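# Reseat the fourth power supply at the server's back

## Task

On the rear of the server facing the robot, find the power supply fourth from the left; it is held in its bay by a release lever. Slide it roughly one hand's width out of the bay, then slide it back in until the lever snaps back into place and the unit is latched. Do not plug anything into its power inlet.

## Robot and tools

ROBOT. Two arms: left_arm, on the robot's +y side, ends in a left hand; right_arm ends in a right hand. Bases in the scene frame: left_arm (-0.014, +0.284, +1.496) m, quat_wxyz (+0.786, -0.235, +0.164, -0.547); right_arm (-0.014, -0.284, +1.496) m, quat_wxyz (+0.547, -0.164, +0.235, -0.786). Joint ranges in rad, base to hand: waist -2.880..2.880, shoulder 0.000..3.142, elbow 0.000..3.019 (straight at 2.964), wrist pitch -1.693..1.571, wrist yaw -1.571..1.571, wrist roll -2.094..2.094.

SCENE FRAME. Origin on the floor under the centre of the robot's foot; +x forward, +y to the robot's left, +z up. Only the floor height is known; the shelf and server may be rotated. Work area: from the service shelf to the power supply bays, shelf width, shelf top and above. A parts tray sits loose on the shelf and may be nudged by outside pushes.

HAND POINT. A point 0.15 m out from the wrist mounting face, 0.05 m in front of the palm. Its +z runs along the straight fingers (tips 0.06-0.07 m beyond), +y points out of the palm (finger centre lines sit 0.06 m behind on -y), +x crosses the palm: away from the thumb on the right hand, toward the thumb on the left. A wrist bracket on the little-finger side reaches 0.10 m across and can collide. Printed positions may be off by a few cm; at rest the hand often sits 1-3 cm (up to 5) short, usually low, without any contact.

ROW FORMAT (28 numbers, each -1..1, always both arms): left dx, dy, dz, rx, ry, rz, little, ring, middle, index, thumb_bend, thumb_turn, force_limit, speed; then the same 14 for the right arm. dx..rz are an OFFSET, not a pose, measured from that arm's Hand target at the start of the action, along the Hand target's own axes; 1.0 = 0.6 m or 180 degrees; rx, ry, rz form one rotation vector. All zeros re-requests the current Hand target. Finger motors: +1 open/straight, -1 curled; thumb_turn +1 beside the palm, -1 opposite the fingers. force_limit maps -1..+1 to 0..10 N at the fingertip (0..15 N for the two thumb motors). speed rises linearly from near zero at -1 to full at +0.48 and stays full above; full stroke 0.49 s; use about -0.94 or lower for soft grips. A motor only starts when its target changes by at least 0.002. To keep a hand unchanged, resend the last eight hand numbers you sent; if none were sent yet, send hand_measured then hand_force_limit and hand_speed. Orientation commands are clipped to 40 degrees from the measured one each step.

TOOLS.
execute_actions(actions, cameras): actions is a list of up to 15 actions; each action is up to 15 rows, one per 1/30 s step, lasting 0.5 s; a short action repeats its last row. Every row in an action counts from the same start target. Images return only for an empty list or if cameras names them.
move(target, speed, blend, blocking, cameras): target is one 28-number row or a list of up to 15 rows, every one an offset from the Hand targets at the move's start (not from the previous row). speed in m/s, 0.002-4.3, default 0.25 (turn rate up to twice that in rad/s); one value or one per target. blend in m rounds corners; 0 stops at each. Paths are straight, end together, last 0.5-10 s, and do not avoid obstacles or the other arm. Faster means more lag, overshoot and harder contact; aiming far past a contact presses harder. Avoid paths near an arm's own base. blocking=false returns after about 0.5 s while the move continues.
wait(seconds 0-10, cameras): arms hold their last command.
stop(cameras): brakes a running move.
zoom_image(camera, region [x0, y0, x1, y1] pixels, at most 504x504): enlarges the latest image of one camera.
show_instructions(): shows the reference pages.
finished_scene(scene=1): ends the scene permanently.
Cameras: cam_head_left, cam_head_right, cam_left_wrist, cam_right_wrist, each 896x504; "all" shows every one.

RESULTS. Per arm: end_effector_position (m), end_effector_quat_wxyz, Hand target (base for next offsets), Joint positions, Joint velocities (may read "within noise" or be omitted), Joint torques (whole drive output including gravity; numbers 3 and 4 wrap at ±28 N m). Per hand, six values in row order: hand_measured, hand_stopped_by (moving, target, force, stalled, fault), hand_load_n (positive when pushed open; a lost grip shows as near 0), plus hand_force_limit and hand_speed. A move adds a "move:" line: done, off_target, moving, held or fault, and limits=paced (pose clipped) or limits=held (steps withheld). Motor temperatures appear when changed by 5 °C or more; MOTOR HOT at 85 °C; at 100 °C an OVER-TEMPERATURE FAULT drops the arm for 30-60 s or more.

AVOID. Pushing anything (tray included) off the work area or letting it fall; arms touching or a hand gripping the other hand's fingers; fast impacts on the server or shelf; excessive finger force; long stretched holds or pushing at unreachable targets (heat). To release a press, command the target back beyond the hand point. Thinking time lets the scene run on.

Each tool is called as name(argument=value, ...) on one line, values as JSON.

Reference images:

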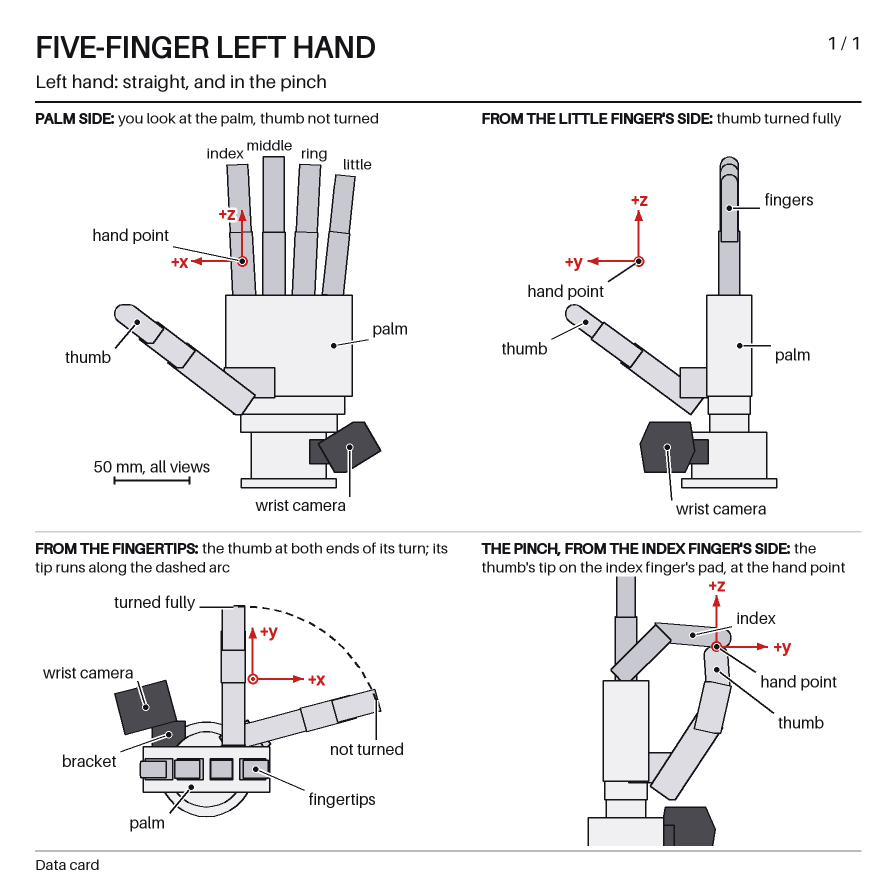

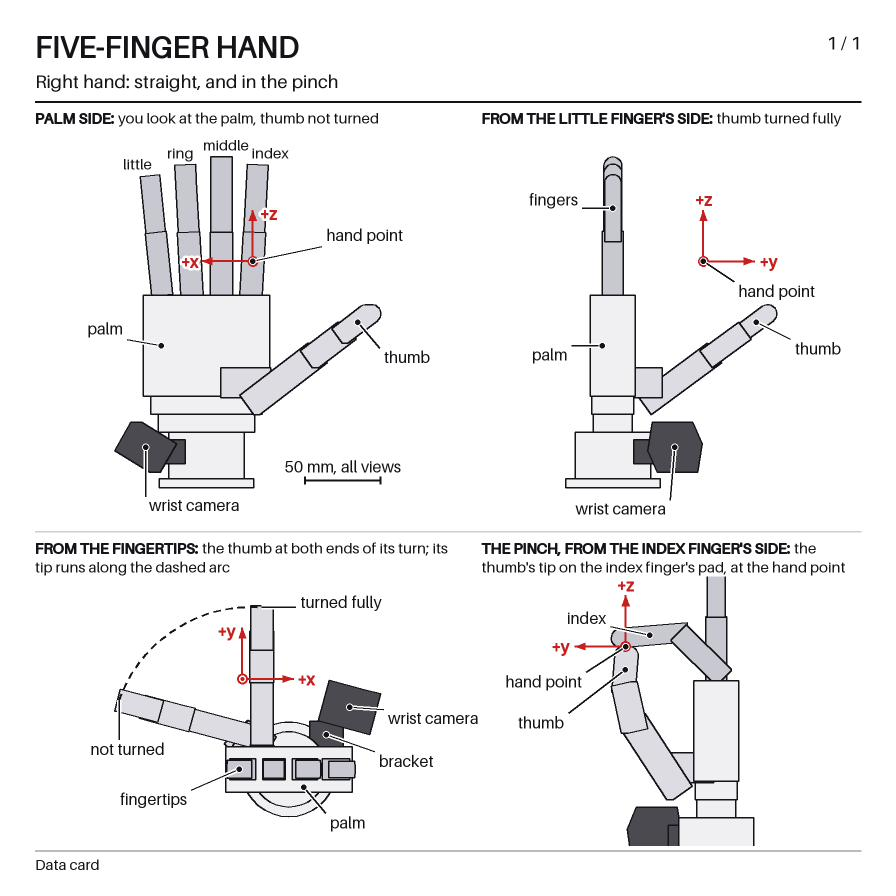

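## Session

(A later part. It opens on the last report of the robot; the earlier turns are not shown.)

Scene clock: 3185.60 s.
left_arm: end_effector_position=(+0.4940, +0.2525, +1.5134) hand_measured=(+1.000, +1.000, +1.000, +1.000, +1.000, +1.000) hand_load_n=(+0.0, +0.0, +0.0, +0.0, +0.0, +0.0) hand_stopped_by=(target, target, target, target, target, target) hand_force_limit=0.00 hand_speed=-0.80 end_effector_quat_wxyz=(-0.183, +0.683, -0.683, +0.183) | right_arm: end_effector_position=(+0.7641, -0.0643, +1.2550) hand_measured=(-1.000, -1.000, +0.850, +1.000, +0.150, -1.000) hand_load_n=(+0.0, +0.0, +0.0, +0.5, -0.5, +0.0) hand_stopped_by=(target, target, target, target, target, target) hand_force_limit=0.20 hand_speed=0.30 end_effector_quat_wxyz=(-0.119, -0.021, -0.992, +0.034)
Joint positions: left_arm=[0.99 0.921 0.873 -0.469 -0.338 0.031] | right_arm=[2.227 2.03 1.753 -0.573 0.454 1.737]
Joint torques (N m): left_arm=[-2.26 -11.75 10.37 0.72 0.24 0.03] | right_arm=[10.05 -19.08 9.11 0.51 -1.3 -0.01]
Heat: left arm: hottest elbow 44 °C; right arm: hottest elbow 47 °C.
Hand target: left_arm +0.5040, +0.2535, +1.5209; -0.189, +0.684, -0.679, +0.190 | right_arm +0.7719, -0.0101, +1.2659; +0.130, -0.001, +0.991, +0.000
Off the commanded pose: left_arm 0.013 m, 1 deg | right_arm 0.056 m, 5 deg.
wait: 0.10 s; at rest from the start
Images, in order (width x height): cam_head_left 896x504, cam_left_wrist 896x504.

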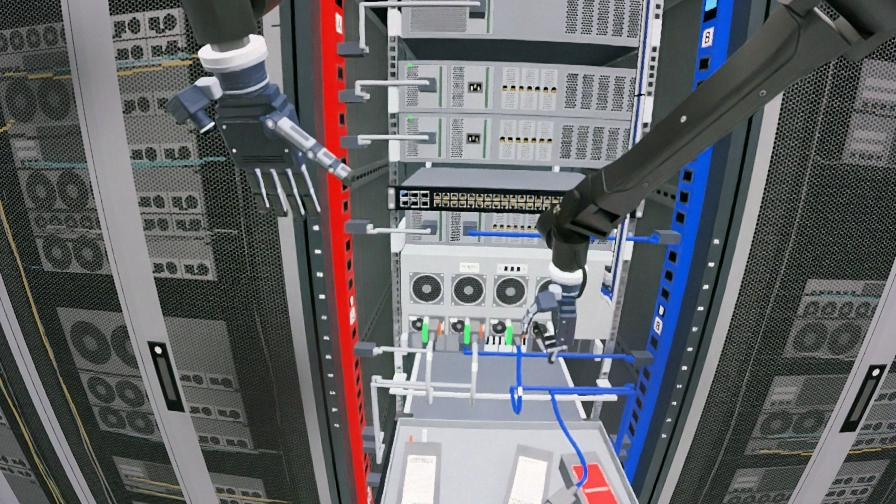

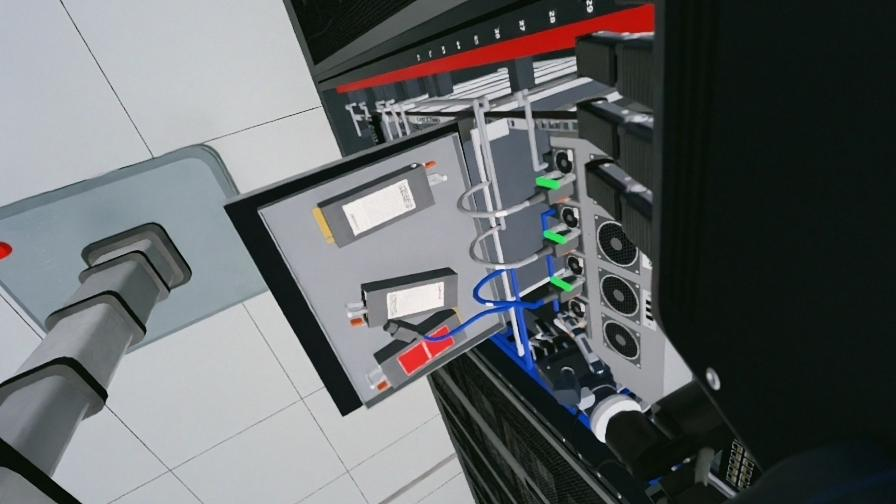

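move(target=[[0,0,0,0,0,0,1,1,1,1,1,1,0,-0.8,-0.003,-0.0333,0.0,0,0,0,-1,-1,0.55,1,0.15,-1,0.2,0.3]], speed=0.04, cameras=["cam_right_wrist","cam_left_wrist"])

zoom_image(camera="cam_right_wrist", region=[270, 140, 470, 300])

zoom_image(camera="cam_left_wrist", region=[520, 270, 620, 370])

Scene clock: 3198.30 s.
left_arm: end_effector_position=(+0.4940, +0.2525, +1.5134) hand_measured=(+1.000, +1.000, +1.000, +1.000, +1.000, +1.000) hand_load_n=(+0.0, +0.0, +0.0, +0.0, +0.0, +0.0) hand_stopped_by=(target, target, target, target, target, target) hand_force_limit=0.00 hand_speed=-0.80 end_effector_quat_wxyz=(-0.183, +0.683, -0.683, +0.183) | right_arm: end_effector_position=(+0.7642, -0.0647, +1.2544) hand_measured=(-1.000, -1.000, +0.550, +1.000, +0.150, -1.000) hand_load_n=(+0.0, +0.0, +0.0, +0.5, +0.0, +0.0) hand_stopped_by=(target, target, target, target, target, target) hand_force_limit=0.20 hand_speed=0.30 end_effector_quat_wxyz=(-0.118, -0.022, -0.992, +0.028)
Joint positions: left_arm=[0.99 0.921 0.873 -0.469 -0.338 0.031] | right_arm=[2.222 2.03 1.753 -0.573 0.439 1.737]
Joint torques (N m): left_arm=[-1.85 -11.99 10.29 0.8 0.23 0.01] | right_arm=[7.71 -20.89 8.18 0.77 -1.44 -0.23]
Heat: left arm: hottest elbow 44 °C; right arm: hottest elbow 47 °C.
Hand target: left_arm +0.5040, +0.2535, +1.5209; -0.189, +0.684, -0.679, +0.190 | right_arm +0.7737, -0.0301, +1.2664; +0.130, -0.001, +0.991, +0.000
Off the commanded pose: left_arm 0.013 m, 1 deg | right_arm 0.038 m, 4 deg.
move: off_target (left_arm, right_arm)
Images, in order (width x height): cam_left_wrist 896x504, cam_right_wrist 896x504.

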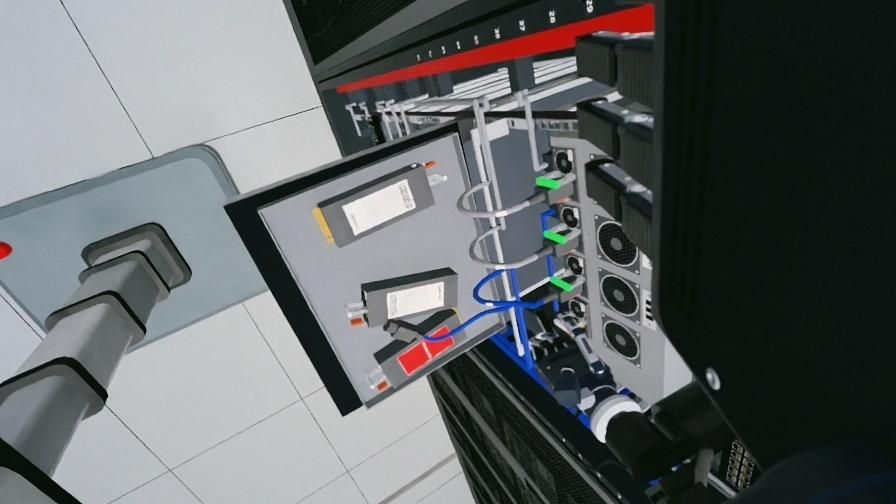

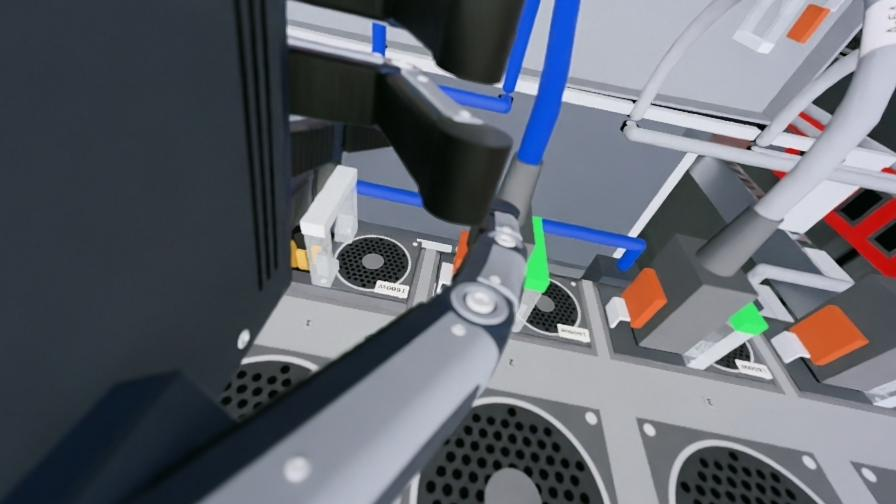

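Scaled by 2.520 from the camera's 896x504 image, which has a finer 1280x720 frame.

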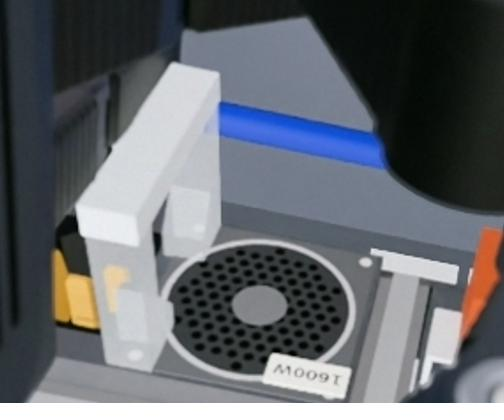

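Scaled by 5.040 from the camera's 896x504 image, which has a finer 1280x720 frame.

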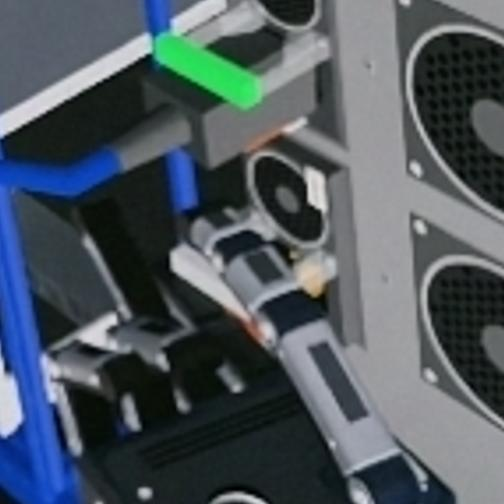

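zoom_image(camera="cam_right_wrist", region=[270, 60, 450, 260])

Scaled by 2.520 from the camera's 896x504 image, which has a finer 1280x720 frame.

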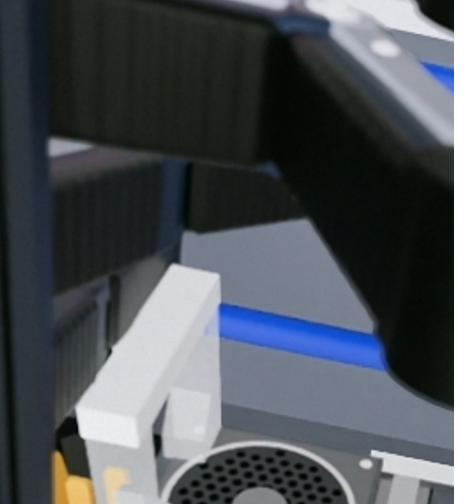

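move(target=[[0,0,0,0,0,0,1,1,1,1,1,1,0,-0.8,-0.0239,0.0,0.0065,0,0,0,-1,-1,0.55,1,0.15,-1,0.2,0.3]], speed=0.03, cameras=["cam_right_wrist","cam_left_wrist"])

zoom_image(camera="cam_right_wrist", region=[270, 100, 450, 300])

zoom_image(camera="cam_left_wrist", region=[520, 270, 620, 370])

Scene clock: 3212.67 s.
left_arm: end_effector_position=(+0.4940, +0.2525, +1.5134) hand_measured=(+1.000, +1.000, +1.000, +1.000, +1.000, +1.000) hand_load_n=(+0.0, +0.0, +0.0, +0.0, +0.0, +0.0) hand_stopped_by=(target, target, target, target, target, target) hand_force_limit=0.00 hand_speed=-0.80 end_effector_quat_wxyz=(-0.183, +0.683, -0.683, +0.183) | right_arm: end_effector_position=(+0.7661, -0.0655, +1.2545) hand_measured=(-1.000, -1.000, +0.550, +1.000, +0.150, -1.000) hand_load_n=(+0.0, +0.0, +0.0, +0.0, +0.0, +0.0) hand_stopped_by=(target, target, target, target, target, target) hand_force_limit=0.20 hand_speed=0.30 end_effector_quat_wxyz=(-0.108, -0.018, -0.994, +0.027)
Joint positions: left_arm=[0.99 0.921 0.873 -0.469 -0.338 0.031] | right_arm=[2.219 2.039 1.782 -0.612 0.433 1.733]
Joint torques (N m): left_arm=[-2.37 -12.28 10.35 0.69 0.26 0.01] | right_arm=[8.12 -19.84 10.39 1.05 -1.31 -0.23]
Heat: left arm: hottest elbow 44 °C; right arm: hottest elbow 46 °C.
Hand target: left_arm +0.5040, +0.2535, +1.5209; -0.189, +0.684, -0.679, +0.190 | right_arm +0.7886, -0.0303, +1.2664; +0.131, -0.001, +0.991, +0.000
Off the commanded pose: left_arm 0.013 m, 1 deg | right_arm 0.044 m, 5 deg.
move: off_target (left_arm, right_arm)
Images, in order (width x height): cam_left_wrist 896x504, cam_right_wrist 896x504.

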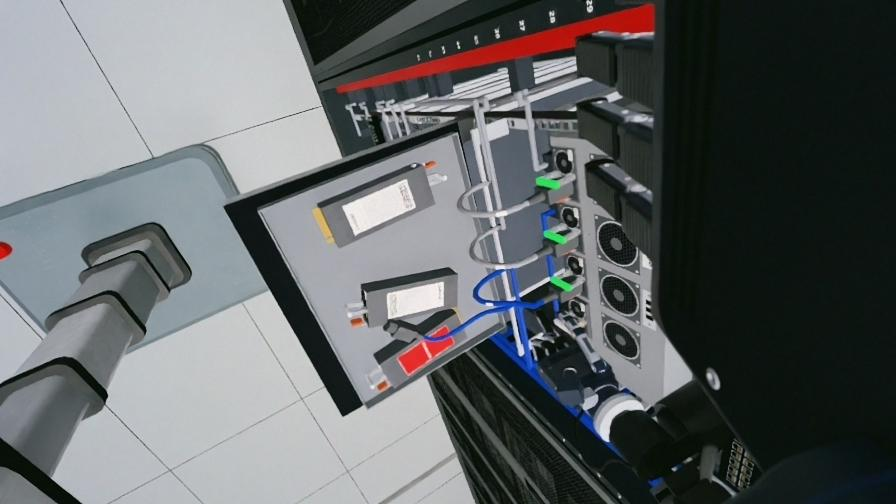

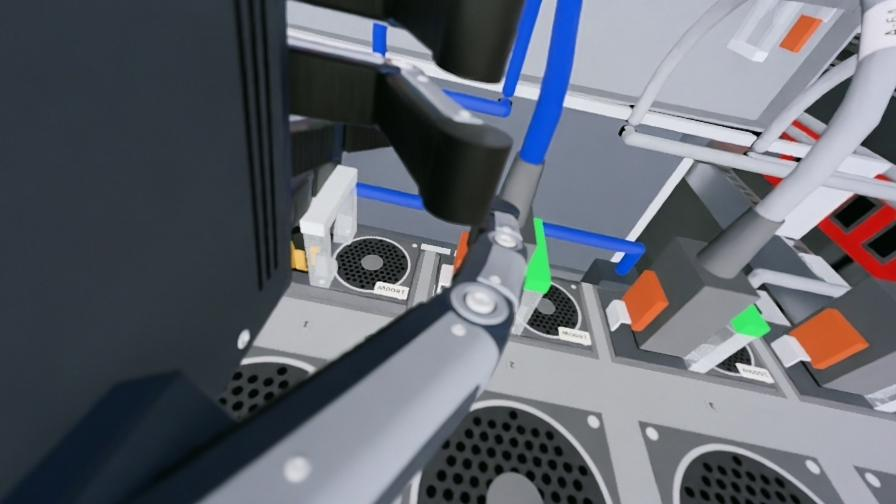

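Scaled by 2.520 from the camera's 896x504 image, which has a finer 1280x720 frame.

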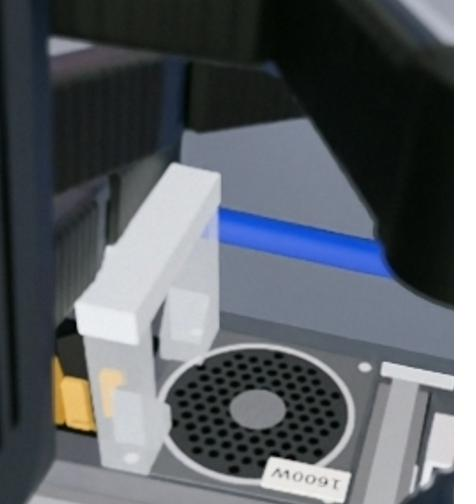

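Scaled by 5.040 from the camera's 896x504 image, which has a finer 1280x720 frame.

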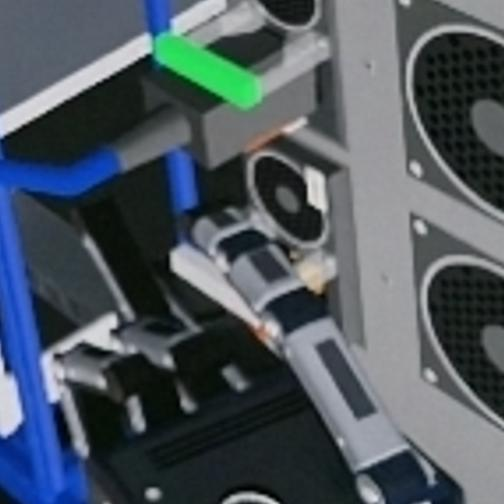

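move(target=[[0,0,0,0,0,0,1,1,1,1,1,1,0,-0.8,-0.0016,0.0,-0.0317,0,0,0,-1,-1,0.55,1,0.15,-1,0.2,0.3]], speed=0.03, cameras=["cam_right_wrist","cam_left_wrist"])

zoom_image(camera="cam_right_wrist", region=[270, 100, 450, 300])

zoom_image(camera="cam_left_wrist", region=[520, 270, 620, 370])

Scene clock: 3218.37 s.
left_arm: end_effector_position=(+0.4940, +0.2525, +1.5134) hand_measured=(+1.000, +1.000, +1.000, +1.000, +1.000, +1.000) hand_load_n=(+0.0, +0.0, +0.0, +0.0, +0.0, +0.0) hand_stopped_by=(target, target, target, target, target, target) hand_force_limit=0.00 hand_speed=-0.80 end_effector_quat_wxyz=(-0.183, +0.683, -0.683, +0.183) | right_arm: end_effector_position=(+0.7653, -0.0655, +1.2540) hand_measured=(-1.000, -1.000, +0.550, +1.000, +0.150, -1.000) hand_load_n=(+0.0, +0.0, +0.0, +0.0, +0.0, +0.0) hand_stopped_by=(target, target, target, target, target, target) hand_force_limit=0.20 hand_speed=0.30 end_effector_quat_wxyz=(-0.107, -0.017, -0.994, +0.028)
Joint positions: left_arm=[0.99 0.921 0.873 -0.469 -0.338 0.031] | right_arm=[2.219 2.039 1.782 -0.615 0.433 1.733]
Joint torques (N m): left_arm=[-1.73 -11.93 10.45 0.81 0.22 -0.01] | right_arm=[8.59 -22.95 8.79 0.35 -1.02 -0.17]
Motor temperatures (°C): left_arm=[20 28 44 20 22 22] | right_arm=[23 39 48 22 25 21]
Heat: left arm: hottest elbow 44 °C; right arm: hottest elbow 48 °C.
Hand target: left_arm +0.5040, +0.2535, +1.5209; -0.189, +0.684, -0.679, +0.190 | right_arm +0.7845, -0.0302, +1.2847; +0.130, -0.001, +0.991, +0.000
Off the commanded pose: left_arm 0.013 m, 1 deg | right_arm 0.051 m, 5 deg.
move: off_target (left_arm, right_arm)
Images, in order (width x height): cam_left_wrist 896x504, cam_right_wrist 896x504.

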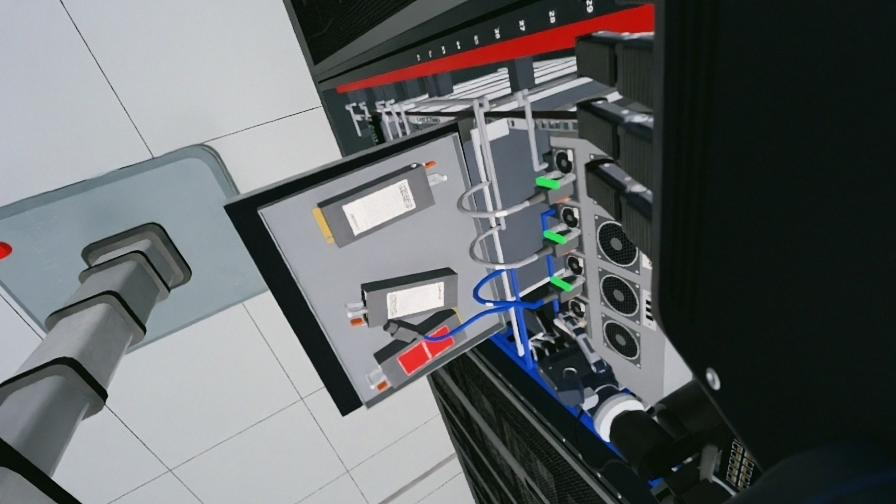

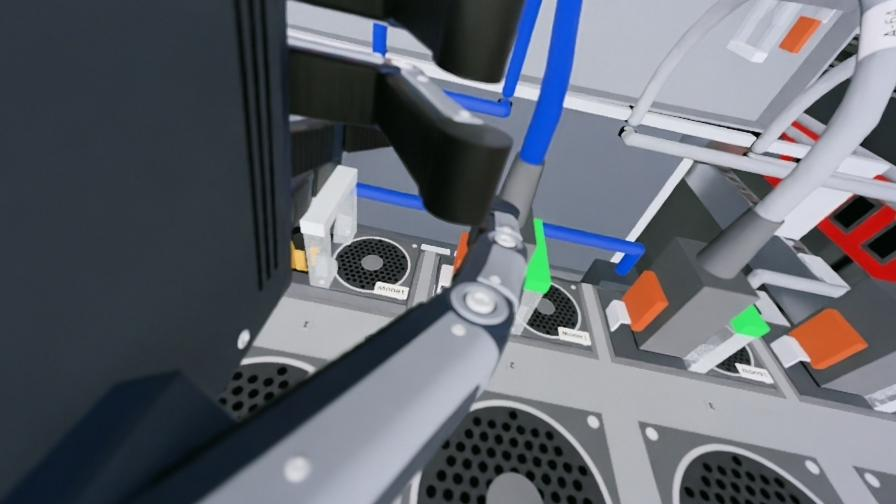

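Scaled by 2.520 from the camera's 896x504 image, which has a finer 1280x720 frame.

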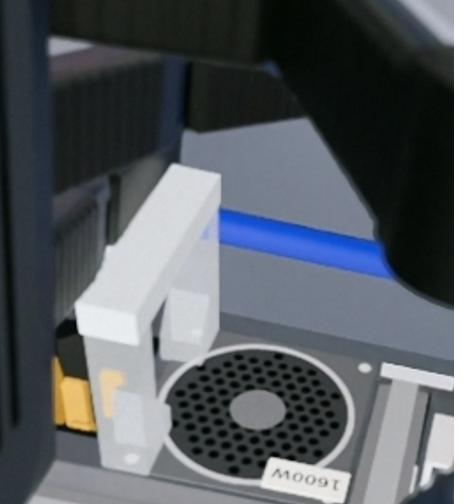

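Scaled by 5.040 from the camera's 896x504 image, which has a finer 1280x720 frame.

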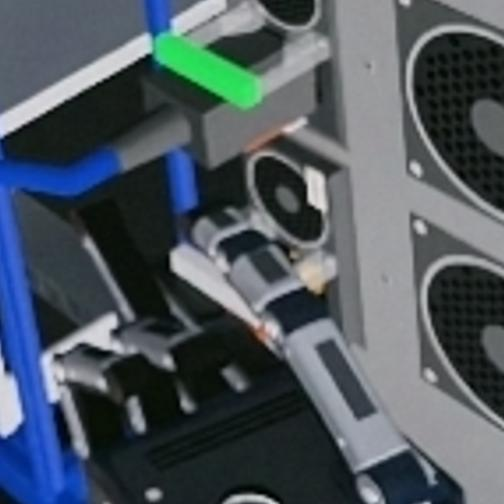

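move(target=[[0,0,0,0,0,0,1,1,1,1,1,1,0,-0.8,0.0075,0.0,-0.0365,0,0,0,-1,-1,0.55,1,0.15,-1,0.2,0.3]], speed=0.03)

Scene clock: 3221.60 s.
left_arm: end_effector_position=(+0.4940, +0.2525, +1.5134) hand_measured=(+1.000, +1.000, +1.000, +1.000, +1.000, +1.000) hand_load_n=(+0.0, +0.0, +0.0, +0.0, +0.0, +0.0) hand_stopped_by=(target, target, target, target, target, target) hand_force_limit=0.00 hand_speed=-0.80 end_effector_quat_wxyz=(-0.183, +0.683, -0.683, +0.183) | right_arm: end_effector_position=(+0.7658, -0.0663, +1.2606) hand_measured=(-1.000, -1.000, +0.550, +1.000, +0.150, -1.000) hand_load_n=(+0.0, +0.0, +0.0, +0.0, +0.0, +0.0) hand_stopped_by=(target, target, target, target, target, target) hand_force_limit=0.20 hand_speed=0.30 end_effector_quat_wxyz=(-0.106, -0.016, -0.994, +0.027)
Joint positions: left_arm=[0.99 0.921 0.873 -0.469 -0.338 0.031] | right_arm=[2.221 2.029 1.782 -0.629 0.432 1.733]
Joint torques (N m): left_arm=[-2.32 -11.99 10.3 0.75 0.25 0.01] | right_arm=[9.52 -26.17 5.74 0.58 -0.67 -0.06]
Heat: left arm: hottest elbow 44 °C; right arm: hottest elbow 48 °C.
Hand target: left_arm +0.5040, +0.2535, +1.5209; -0.189, +0.684, -0.679, +0.190 | right_arm +0.7745, -0.0302, +1.3049; +0.130, -0.001, +0.991, +0.000
Off the commanded pose: left_arm 0.013 m, 1 deg | right_arm 0.058 m, 5 deg.
move: off_target (left_arm, right_arm)

move(target=[[0,0,0,0,0,0,1,1,1,1,1,1,0,-0.8,-0.0065,0.0,-0.0241,0,0,0,-1,-1,0.55,1,0.15,-1,0.2,0.3]], speed=0.03)

Scene clock: 3223.97 s.
left_arm: end_effector_position=(+0.4940, +0.2525, +1.5134) hand_measured=(+1.000, +1.000, +1.000, +1.000, +1.000, +1.000) hand_load_n=(+0.0, +0.0, +0.0, +0.0, +0.0, +0.0) hand_stopped_by=(target, target, target, target, target, target) hand_force_limit=0.00 hand_speed=-0.80 end_effector_quat_wxyz=(-0.183, +0.683, -0.683, +0.183) | right_arm: end_effector_position=(+0.7680, -0.0660, +1.2771) hand_measured=(-1.000, -1.000, +0.550, +1.000, +0.150, -1.000) hand_load_n=(+0.5, +0.0, +0.0, +0.5, +0.0, +0.0) hand_stopped_by=(target, target, target, target, target, target) hand_force_limit=0.20 hand_speed=0.30 end_effector_quat_wxyz=(-0.108, -0.014, -0.994, +0.025)
Joint positions: left_arm=[0.99 0.921 0.873 -0.469 -0.338 0.031] | right_arm=[2.227 2.003 1.779 -0.648 0.432 1.733]
Joint torques (N m): left_arm=[-1.96 -11.93 10.28 0.73 0.2 0.03] | right_arm=[9.82 -25.93 5.86 0.42 -0.42 -0.01]
Heat: left arm: hottest elbow 44 °C; right arm: hottest elbow 47 °C.
Hand target: left_arm +0.5040, +0.2535, +1.5209; -0.189, +0.684, -0.679, +0.190 | right_arm +0.7747, -0.0301, +1.3200; +0.131, -0.001, +0.991, +0.000
Off the commanded pose: left_arm 0.013 m, 1 deg | right_arm 0.056 m, 4 deg.
move: off_target (left_arm, right_arm)

move(target=[[0,0,0,0,0,0,1,1,1,1,1,1,0,-0.8,-0.044,0.0,0.0292,0,0,0,-1,-1,0.55,1,0.15,-1,0.2,0.3]], speed=0.03, cameras=["cam_right_wrist","cam_left_wrist"])

zoom_image(camera="cam_right_wrist", region=[270, 100, 450, 300])

zoom_image(camera="cam_left_wrist", region=[520, 270, 620, 370])

Scene clock: 3228.77 s.
left_arm: end_effector_position=(+0.4940, +0.2525, +1.5134) hand_measured=(+1.000, +1.000, +1.000, +1.000, +1.000, +1.000) hand_load_n=(+0.0, +0.0, +0.0, +0.0, +0.0, -0.5) hand_stopped_by=(target, target, target, target, target, target) hand_force_limit=0.00 hand_speed=-0.80 end_effector_quat_wxyz=(-0.183, +0.683, -0.683, +0.183) | right_arm: end_effector_position=(+0.7661, -0.0662, +1.2808) hand_measured=(-1.000, -1.000, +0.550, +1.000, +0.150, -1.000) hand_load_n=(+0.0, +0.5, +0.0, +0.5, +0.0, +0.0) hand_stopped_by=(target, target, target, target, target, target) hand_force_limit=0.20 hand_speed=0.30 end_effector_quat_wxyz=(-0.095, -0.008, -0.995, +0.024)
Joint positions: left_arm=[0.99 0.921 0.873 -0.469 -0.338 0.031] | right_arm=[2.228 2.003 1.8 -0.696 0.427 1.733]
Joint torques (N m): left_arm=[-2.14 -11.93 10.33 0.75 0.19 -0.01] | right_arm=[8.53 -20.42 12.74 0.43 -0.57 -0.1]
Heat: left arm: hottest elbow 44 °C; right arm: hottest elbow 47 °C.
Hand target: left_arm +0.5040, +0.2535, +1.5209; -0.189, +0.684, -0.679, +0.190 | right_arm +0.8046, -0.0300, +1.3100; +0.131, -0.001, +0.991, +0.000
Off the commanded pose: left_arm 0.013 m, 1 deg | right_arm 0.060 m, 5 deg.
move: off_target (left_arm, right_arm)
Images, in order (width x height): cam_left_wrist 896x504, cam_right_wrist 896x504.

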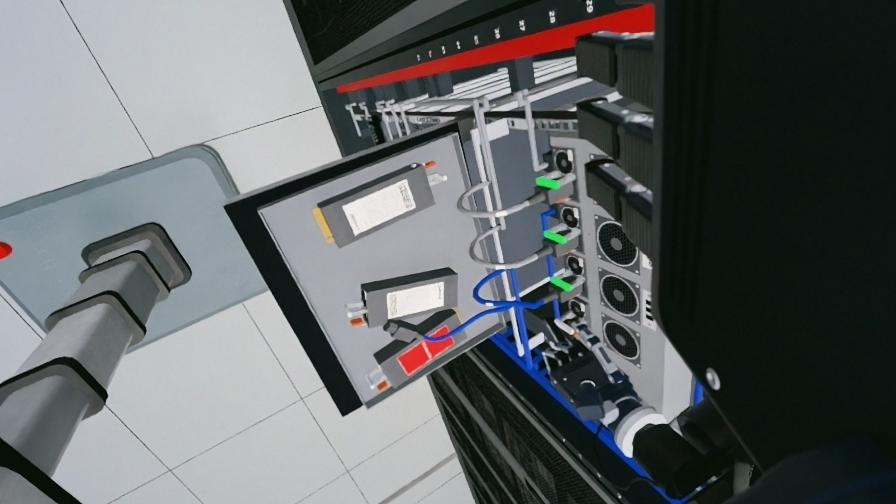

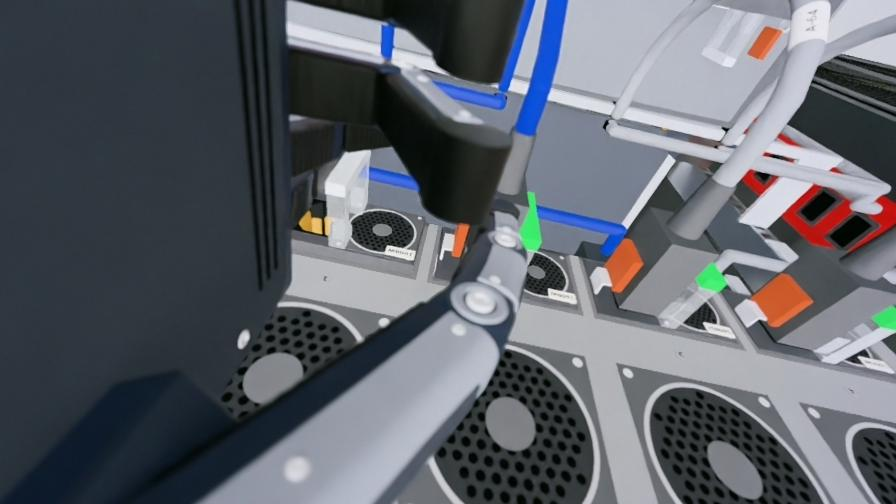

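Scaled by 2.520 from the camera's 896x504 image, which has a finer 1280x720 frame.

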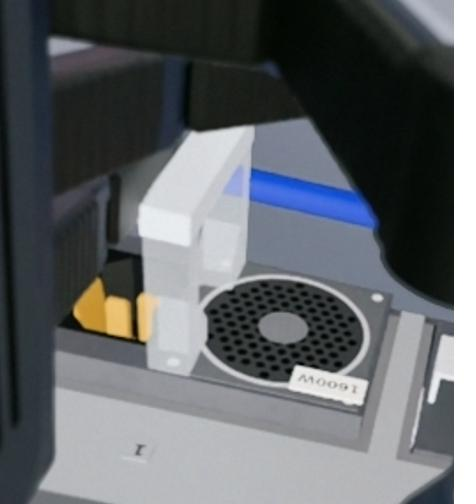

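Scaled by 5.040 from the camera's 896x504 image, which has a finer 1280x720 frame.

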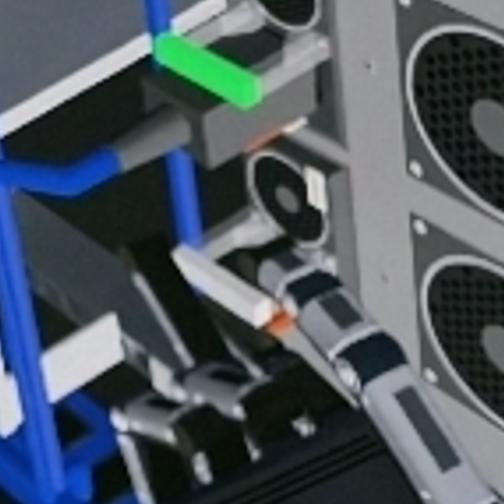

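move(target=[[0,0,0,0,0,0,1,1,1,1,1,1,0,-0.8,-0.0322,0.0,0.0086,0,-0.083,0,-1,-1,0.55,1,0.15,-1,0.2,0.3]], speed=0.04, cameras=["cam_right_wrist","cam_left_wrist"])

zoom_image(camera="cam_right_wrist", region=[270, 100, 450, 300])

zoom_image(camera="cam_left_wrist", region=[520, 270, 620, 370])

Scene clock: 3240.77 s.
left_arm: end_effector_position=(+0.4940, +0.2525, +1.5134) hand_measured=(+1.000, +1.000, +1.000, +1.000, +1.000, +1.000) hand_load_n=(+0.5, +0.0, +0.0, +0.0, +0.0, +0.0) hand_stopped_by=(target, target, target, target, target, target) hand_force_limit=0.00 hand_speed=-0.80 end_effector_quat_wxyz=(-0.183, +0.683, -0.683, +0.183) | right_arm: end_effector_position=(+0.7810, -0.0654, +1.2762) hand_measured=(-1.000, -1.000, +0.550, +1.000, +0.150, -1.000) hand_load_n=(+0.0, +0.0, -6.0, +1.5, +0.0, +0.0) hand_stopped_by=(target, target, target, target, target, target) hand_force_limit=0.20 hand_speed=0.30 end_effector_quat_wxyz=(-0.192, +0.000, -0.981, +0.036)
Joint positions: left_arm=[0.99 0.921 0.873 -0.469 -0.338 0.031] | right_arm=[2.229 1.984 1.666 -0.368 0.47 1.628]
Joint torques (N m): left_arm=[-1.9 -11.58 10.43 0.72 0.24 0.01] | right_arm=[7.88 -21.3 8.76 5.26 -1.57 -0.24]
Heat: left arm: hottest elbow 44 °C; right arm: hottest elbow 49 °C.
Hand target: left_arm +0.5040, +0.2535, +1.5209; -0.189, +0.684, -0.679, +0.190 | right_arm +0.8247, -0.0301, +1.3098; +0.258, -0.001, +0.966, +0.000
Off the commanded pose: left_arm 0.013 m, 1 deg | right_arm 0.066 m, 9 deg.
move: off_target (left_arm, right_arm)
Images, in order (width x height): cam_left_wrist 896x504, cam_right_wrist 896x504.

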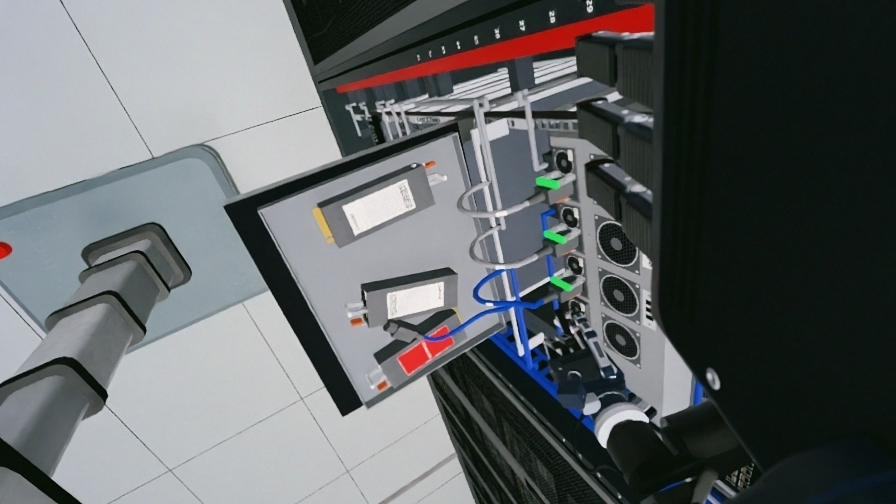

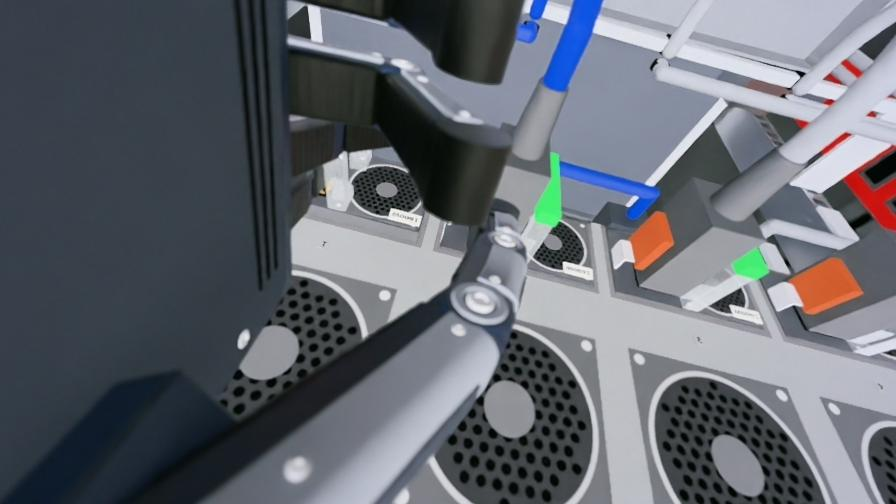

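Scaled by 2.520 from the camera's 896x504 image, which has a finer 1280x720 frame.

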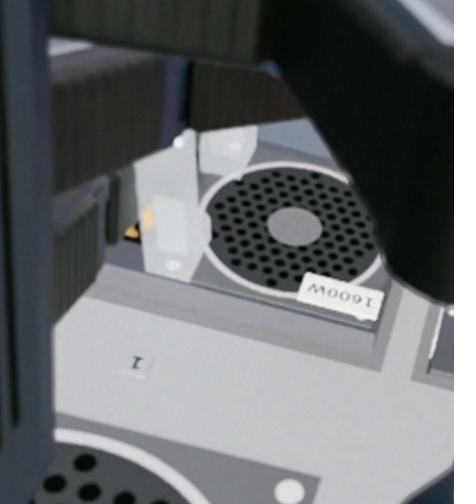

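Scaled by 5.040 from the camera's 896x504 image, which has a finer 1280x720 frame.

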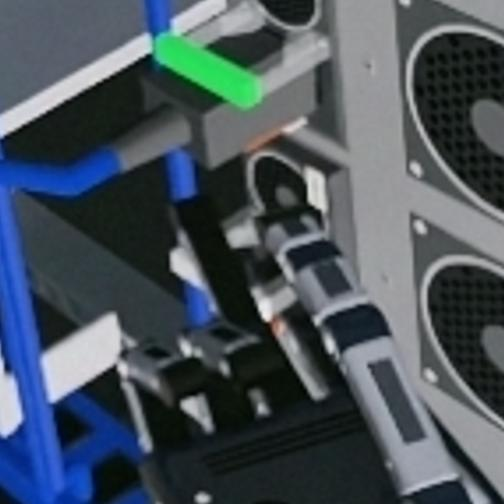

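move(target=[[0,0,0,0,0,0,1,1,1,1,1,1,0,-0.8,-0.0361,0.0,0.0208,0,-0.03,0,-1,-1,0.55,1,0.15,-1,0.2,0.3]], speed=0.04, cameras=["cam_right_wrist","cam_left_wrist"])

zoom_image(camera="cam_right_wrist", region=[270, 100, 450, 300])

zoom_image(camera="cam_left_wrist", region=[520, 270, 620, 370])

Scene clock: 3247.67 s.
left_arm: end_effector_position=(+0.4940, +0.2525, +1.5134) hand_measured=(+1.000, +1.000, +1.000, +1.000, +1.000, +1.000) hand_load_n=(+0.0, +0.0, +0.0, +0.0, +0.0, +0.0) hand_stopped_by=(target, target, target, target, target, target) hand_force_limit=0.00 hand_speed=-0.80 end_effector_quat_wxyz=(-0.183, +0.683, -0.683, +0.183) | right_arm: end_effector_position=(+0.7806, -0.0652, +1.2747) hand_measured=(-1.000, -1.000, +0.550, +1.000, +0.150, -1.000) hand_load_n=(+0.0, +0.0, -10.0, +2.0, +0.0, +0.0) hand_stopped_by=(target, target, target, target, target, target) hand_force_limit=0.20 hand_speed=0.30 end_effector_quat_wxyz=(-0.212, +0.009, -0.976, +0.042)
Joint positions: left_arm=[0.99 0.921 0.873 -0.469 -0.338 0.031] | right_arm=[2.23 1.981 1.631 -0.289 0.482 1.589]
Joint torques (N m): left_arm=[-1.55 -12.04 10.43 0.83 0.23 0.04] | right_arm=[7.12 -19.55 11.1 6.97 -2.24 -0.3]
Heat: left arm: hottest elbow 44 °C; right arm: hottest elbow 48 °C.
Hand target: left_arm +0.5040, +0.2535, +1.5209; -0.189, +0.684, -0.679, +0.190 | right_arm +0.8496, -0.0300, +1.3098; +0.304, -0.001, +0.953, +0.000
Off the commanded pose: left_arm 0.013 m, 1 deg | right_arm 0.085 m, 12 deg.
move: off_target (left_arm, right_arm)
Images, in order (width x height): cam_left_wrist 896x504, cam_right_wrist 896x504.

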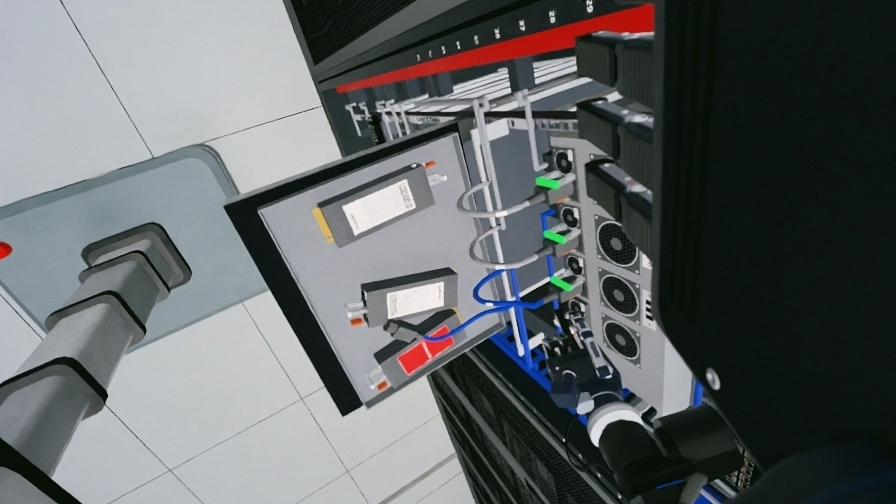

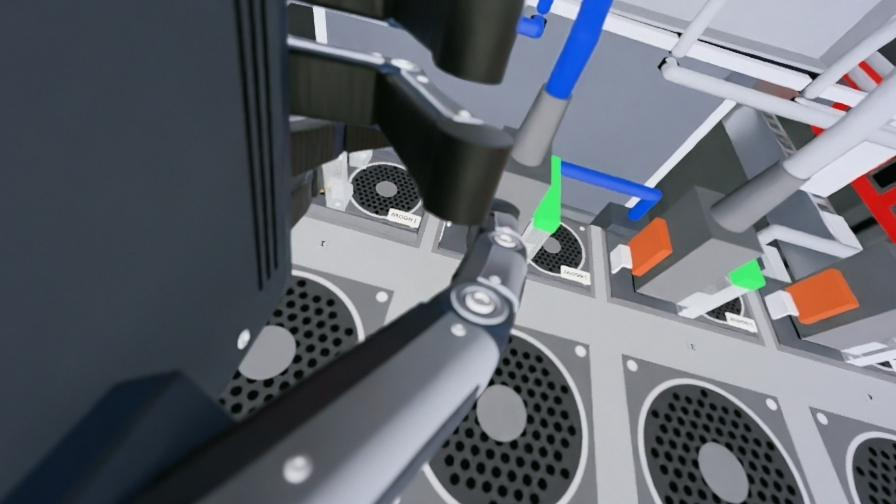

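Scaled by 2.520 from the camera's 896x504 image, which has a finer 1280x720 frame.

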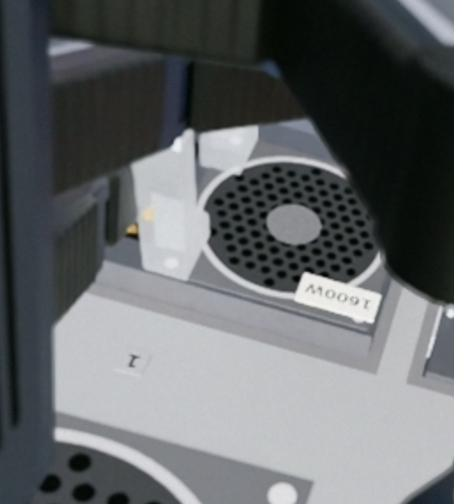

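Scaled by 5.040 from the camera's 896x504 image, which has a finer 1280x720 frame.

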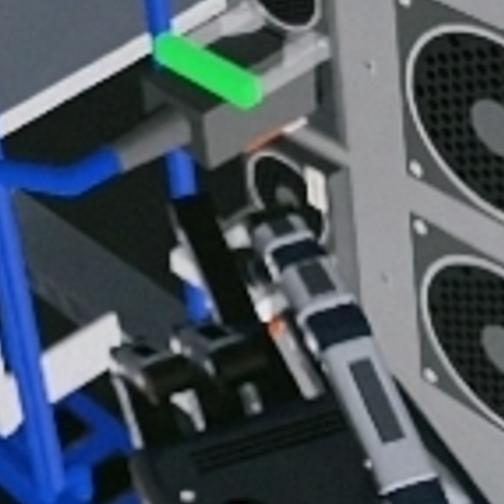

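zoom_image(camera="cam_right_wrist", region=[320, 140, 480, 260])

zoom_image(camera="cam_right_wrist", region=[500, 180, 660, 300])

Scaled by 3.150 from the camera's 896x504 image, which has a finer 1280x720 frame.

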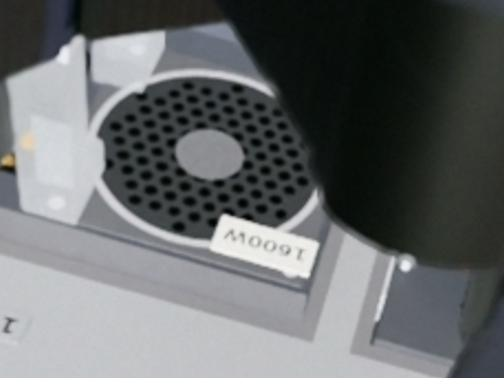

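Scaled by 3.150 from the camera's 896x504 image, which has a finer 1280x720 frame.

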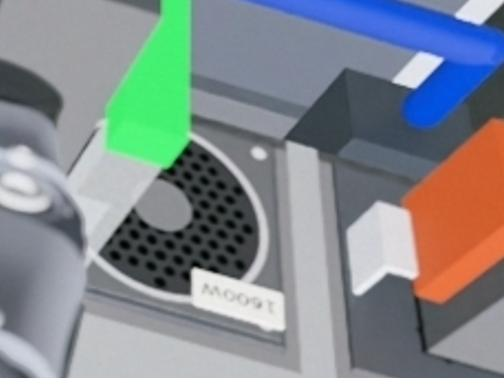

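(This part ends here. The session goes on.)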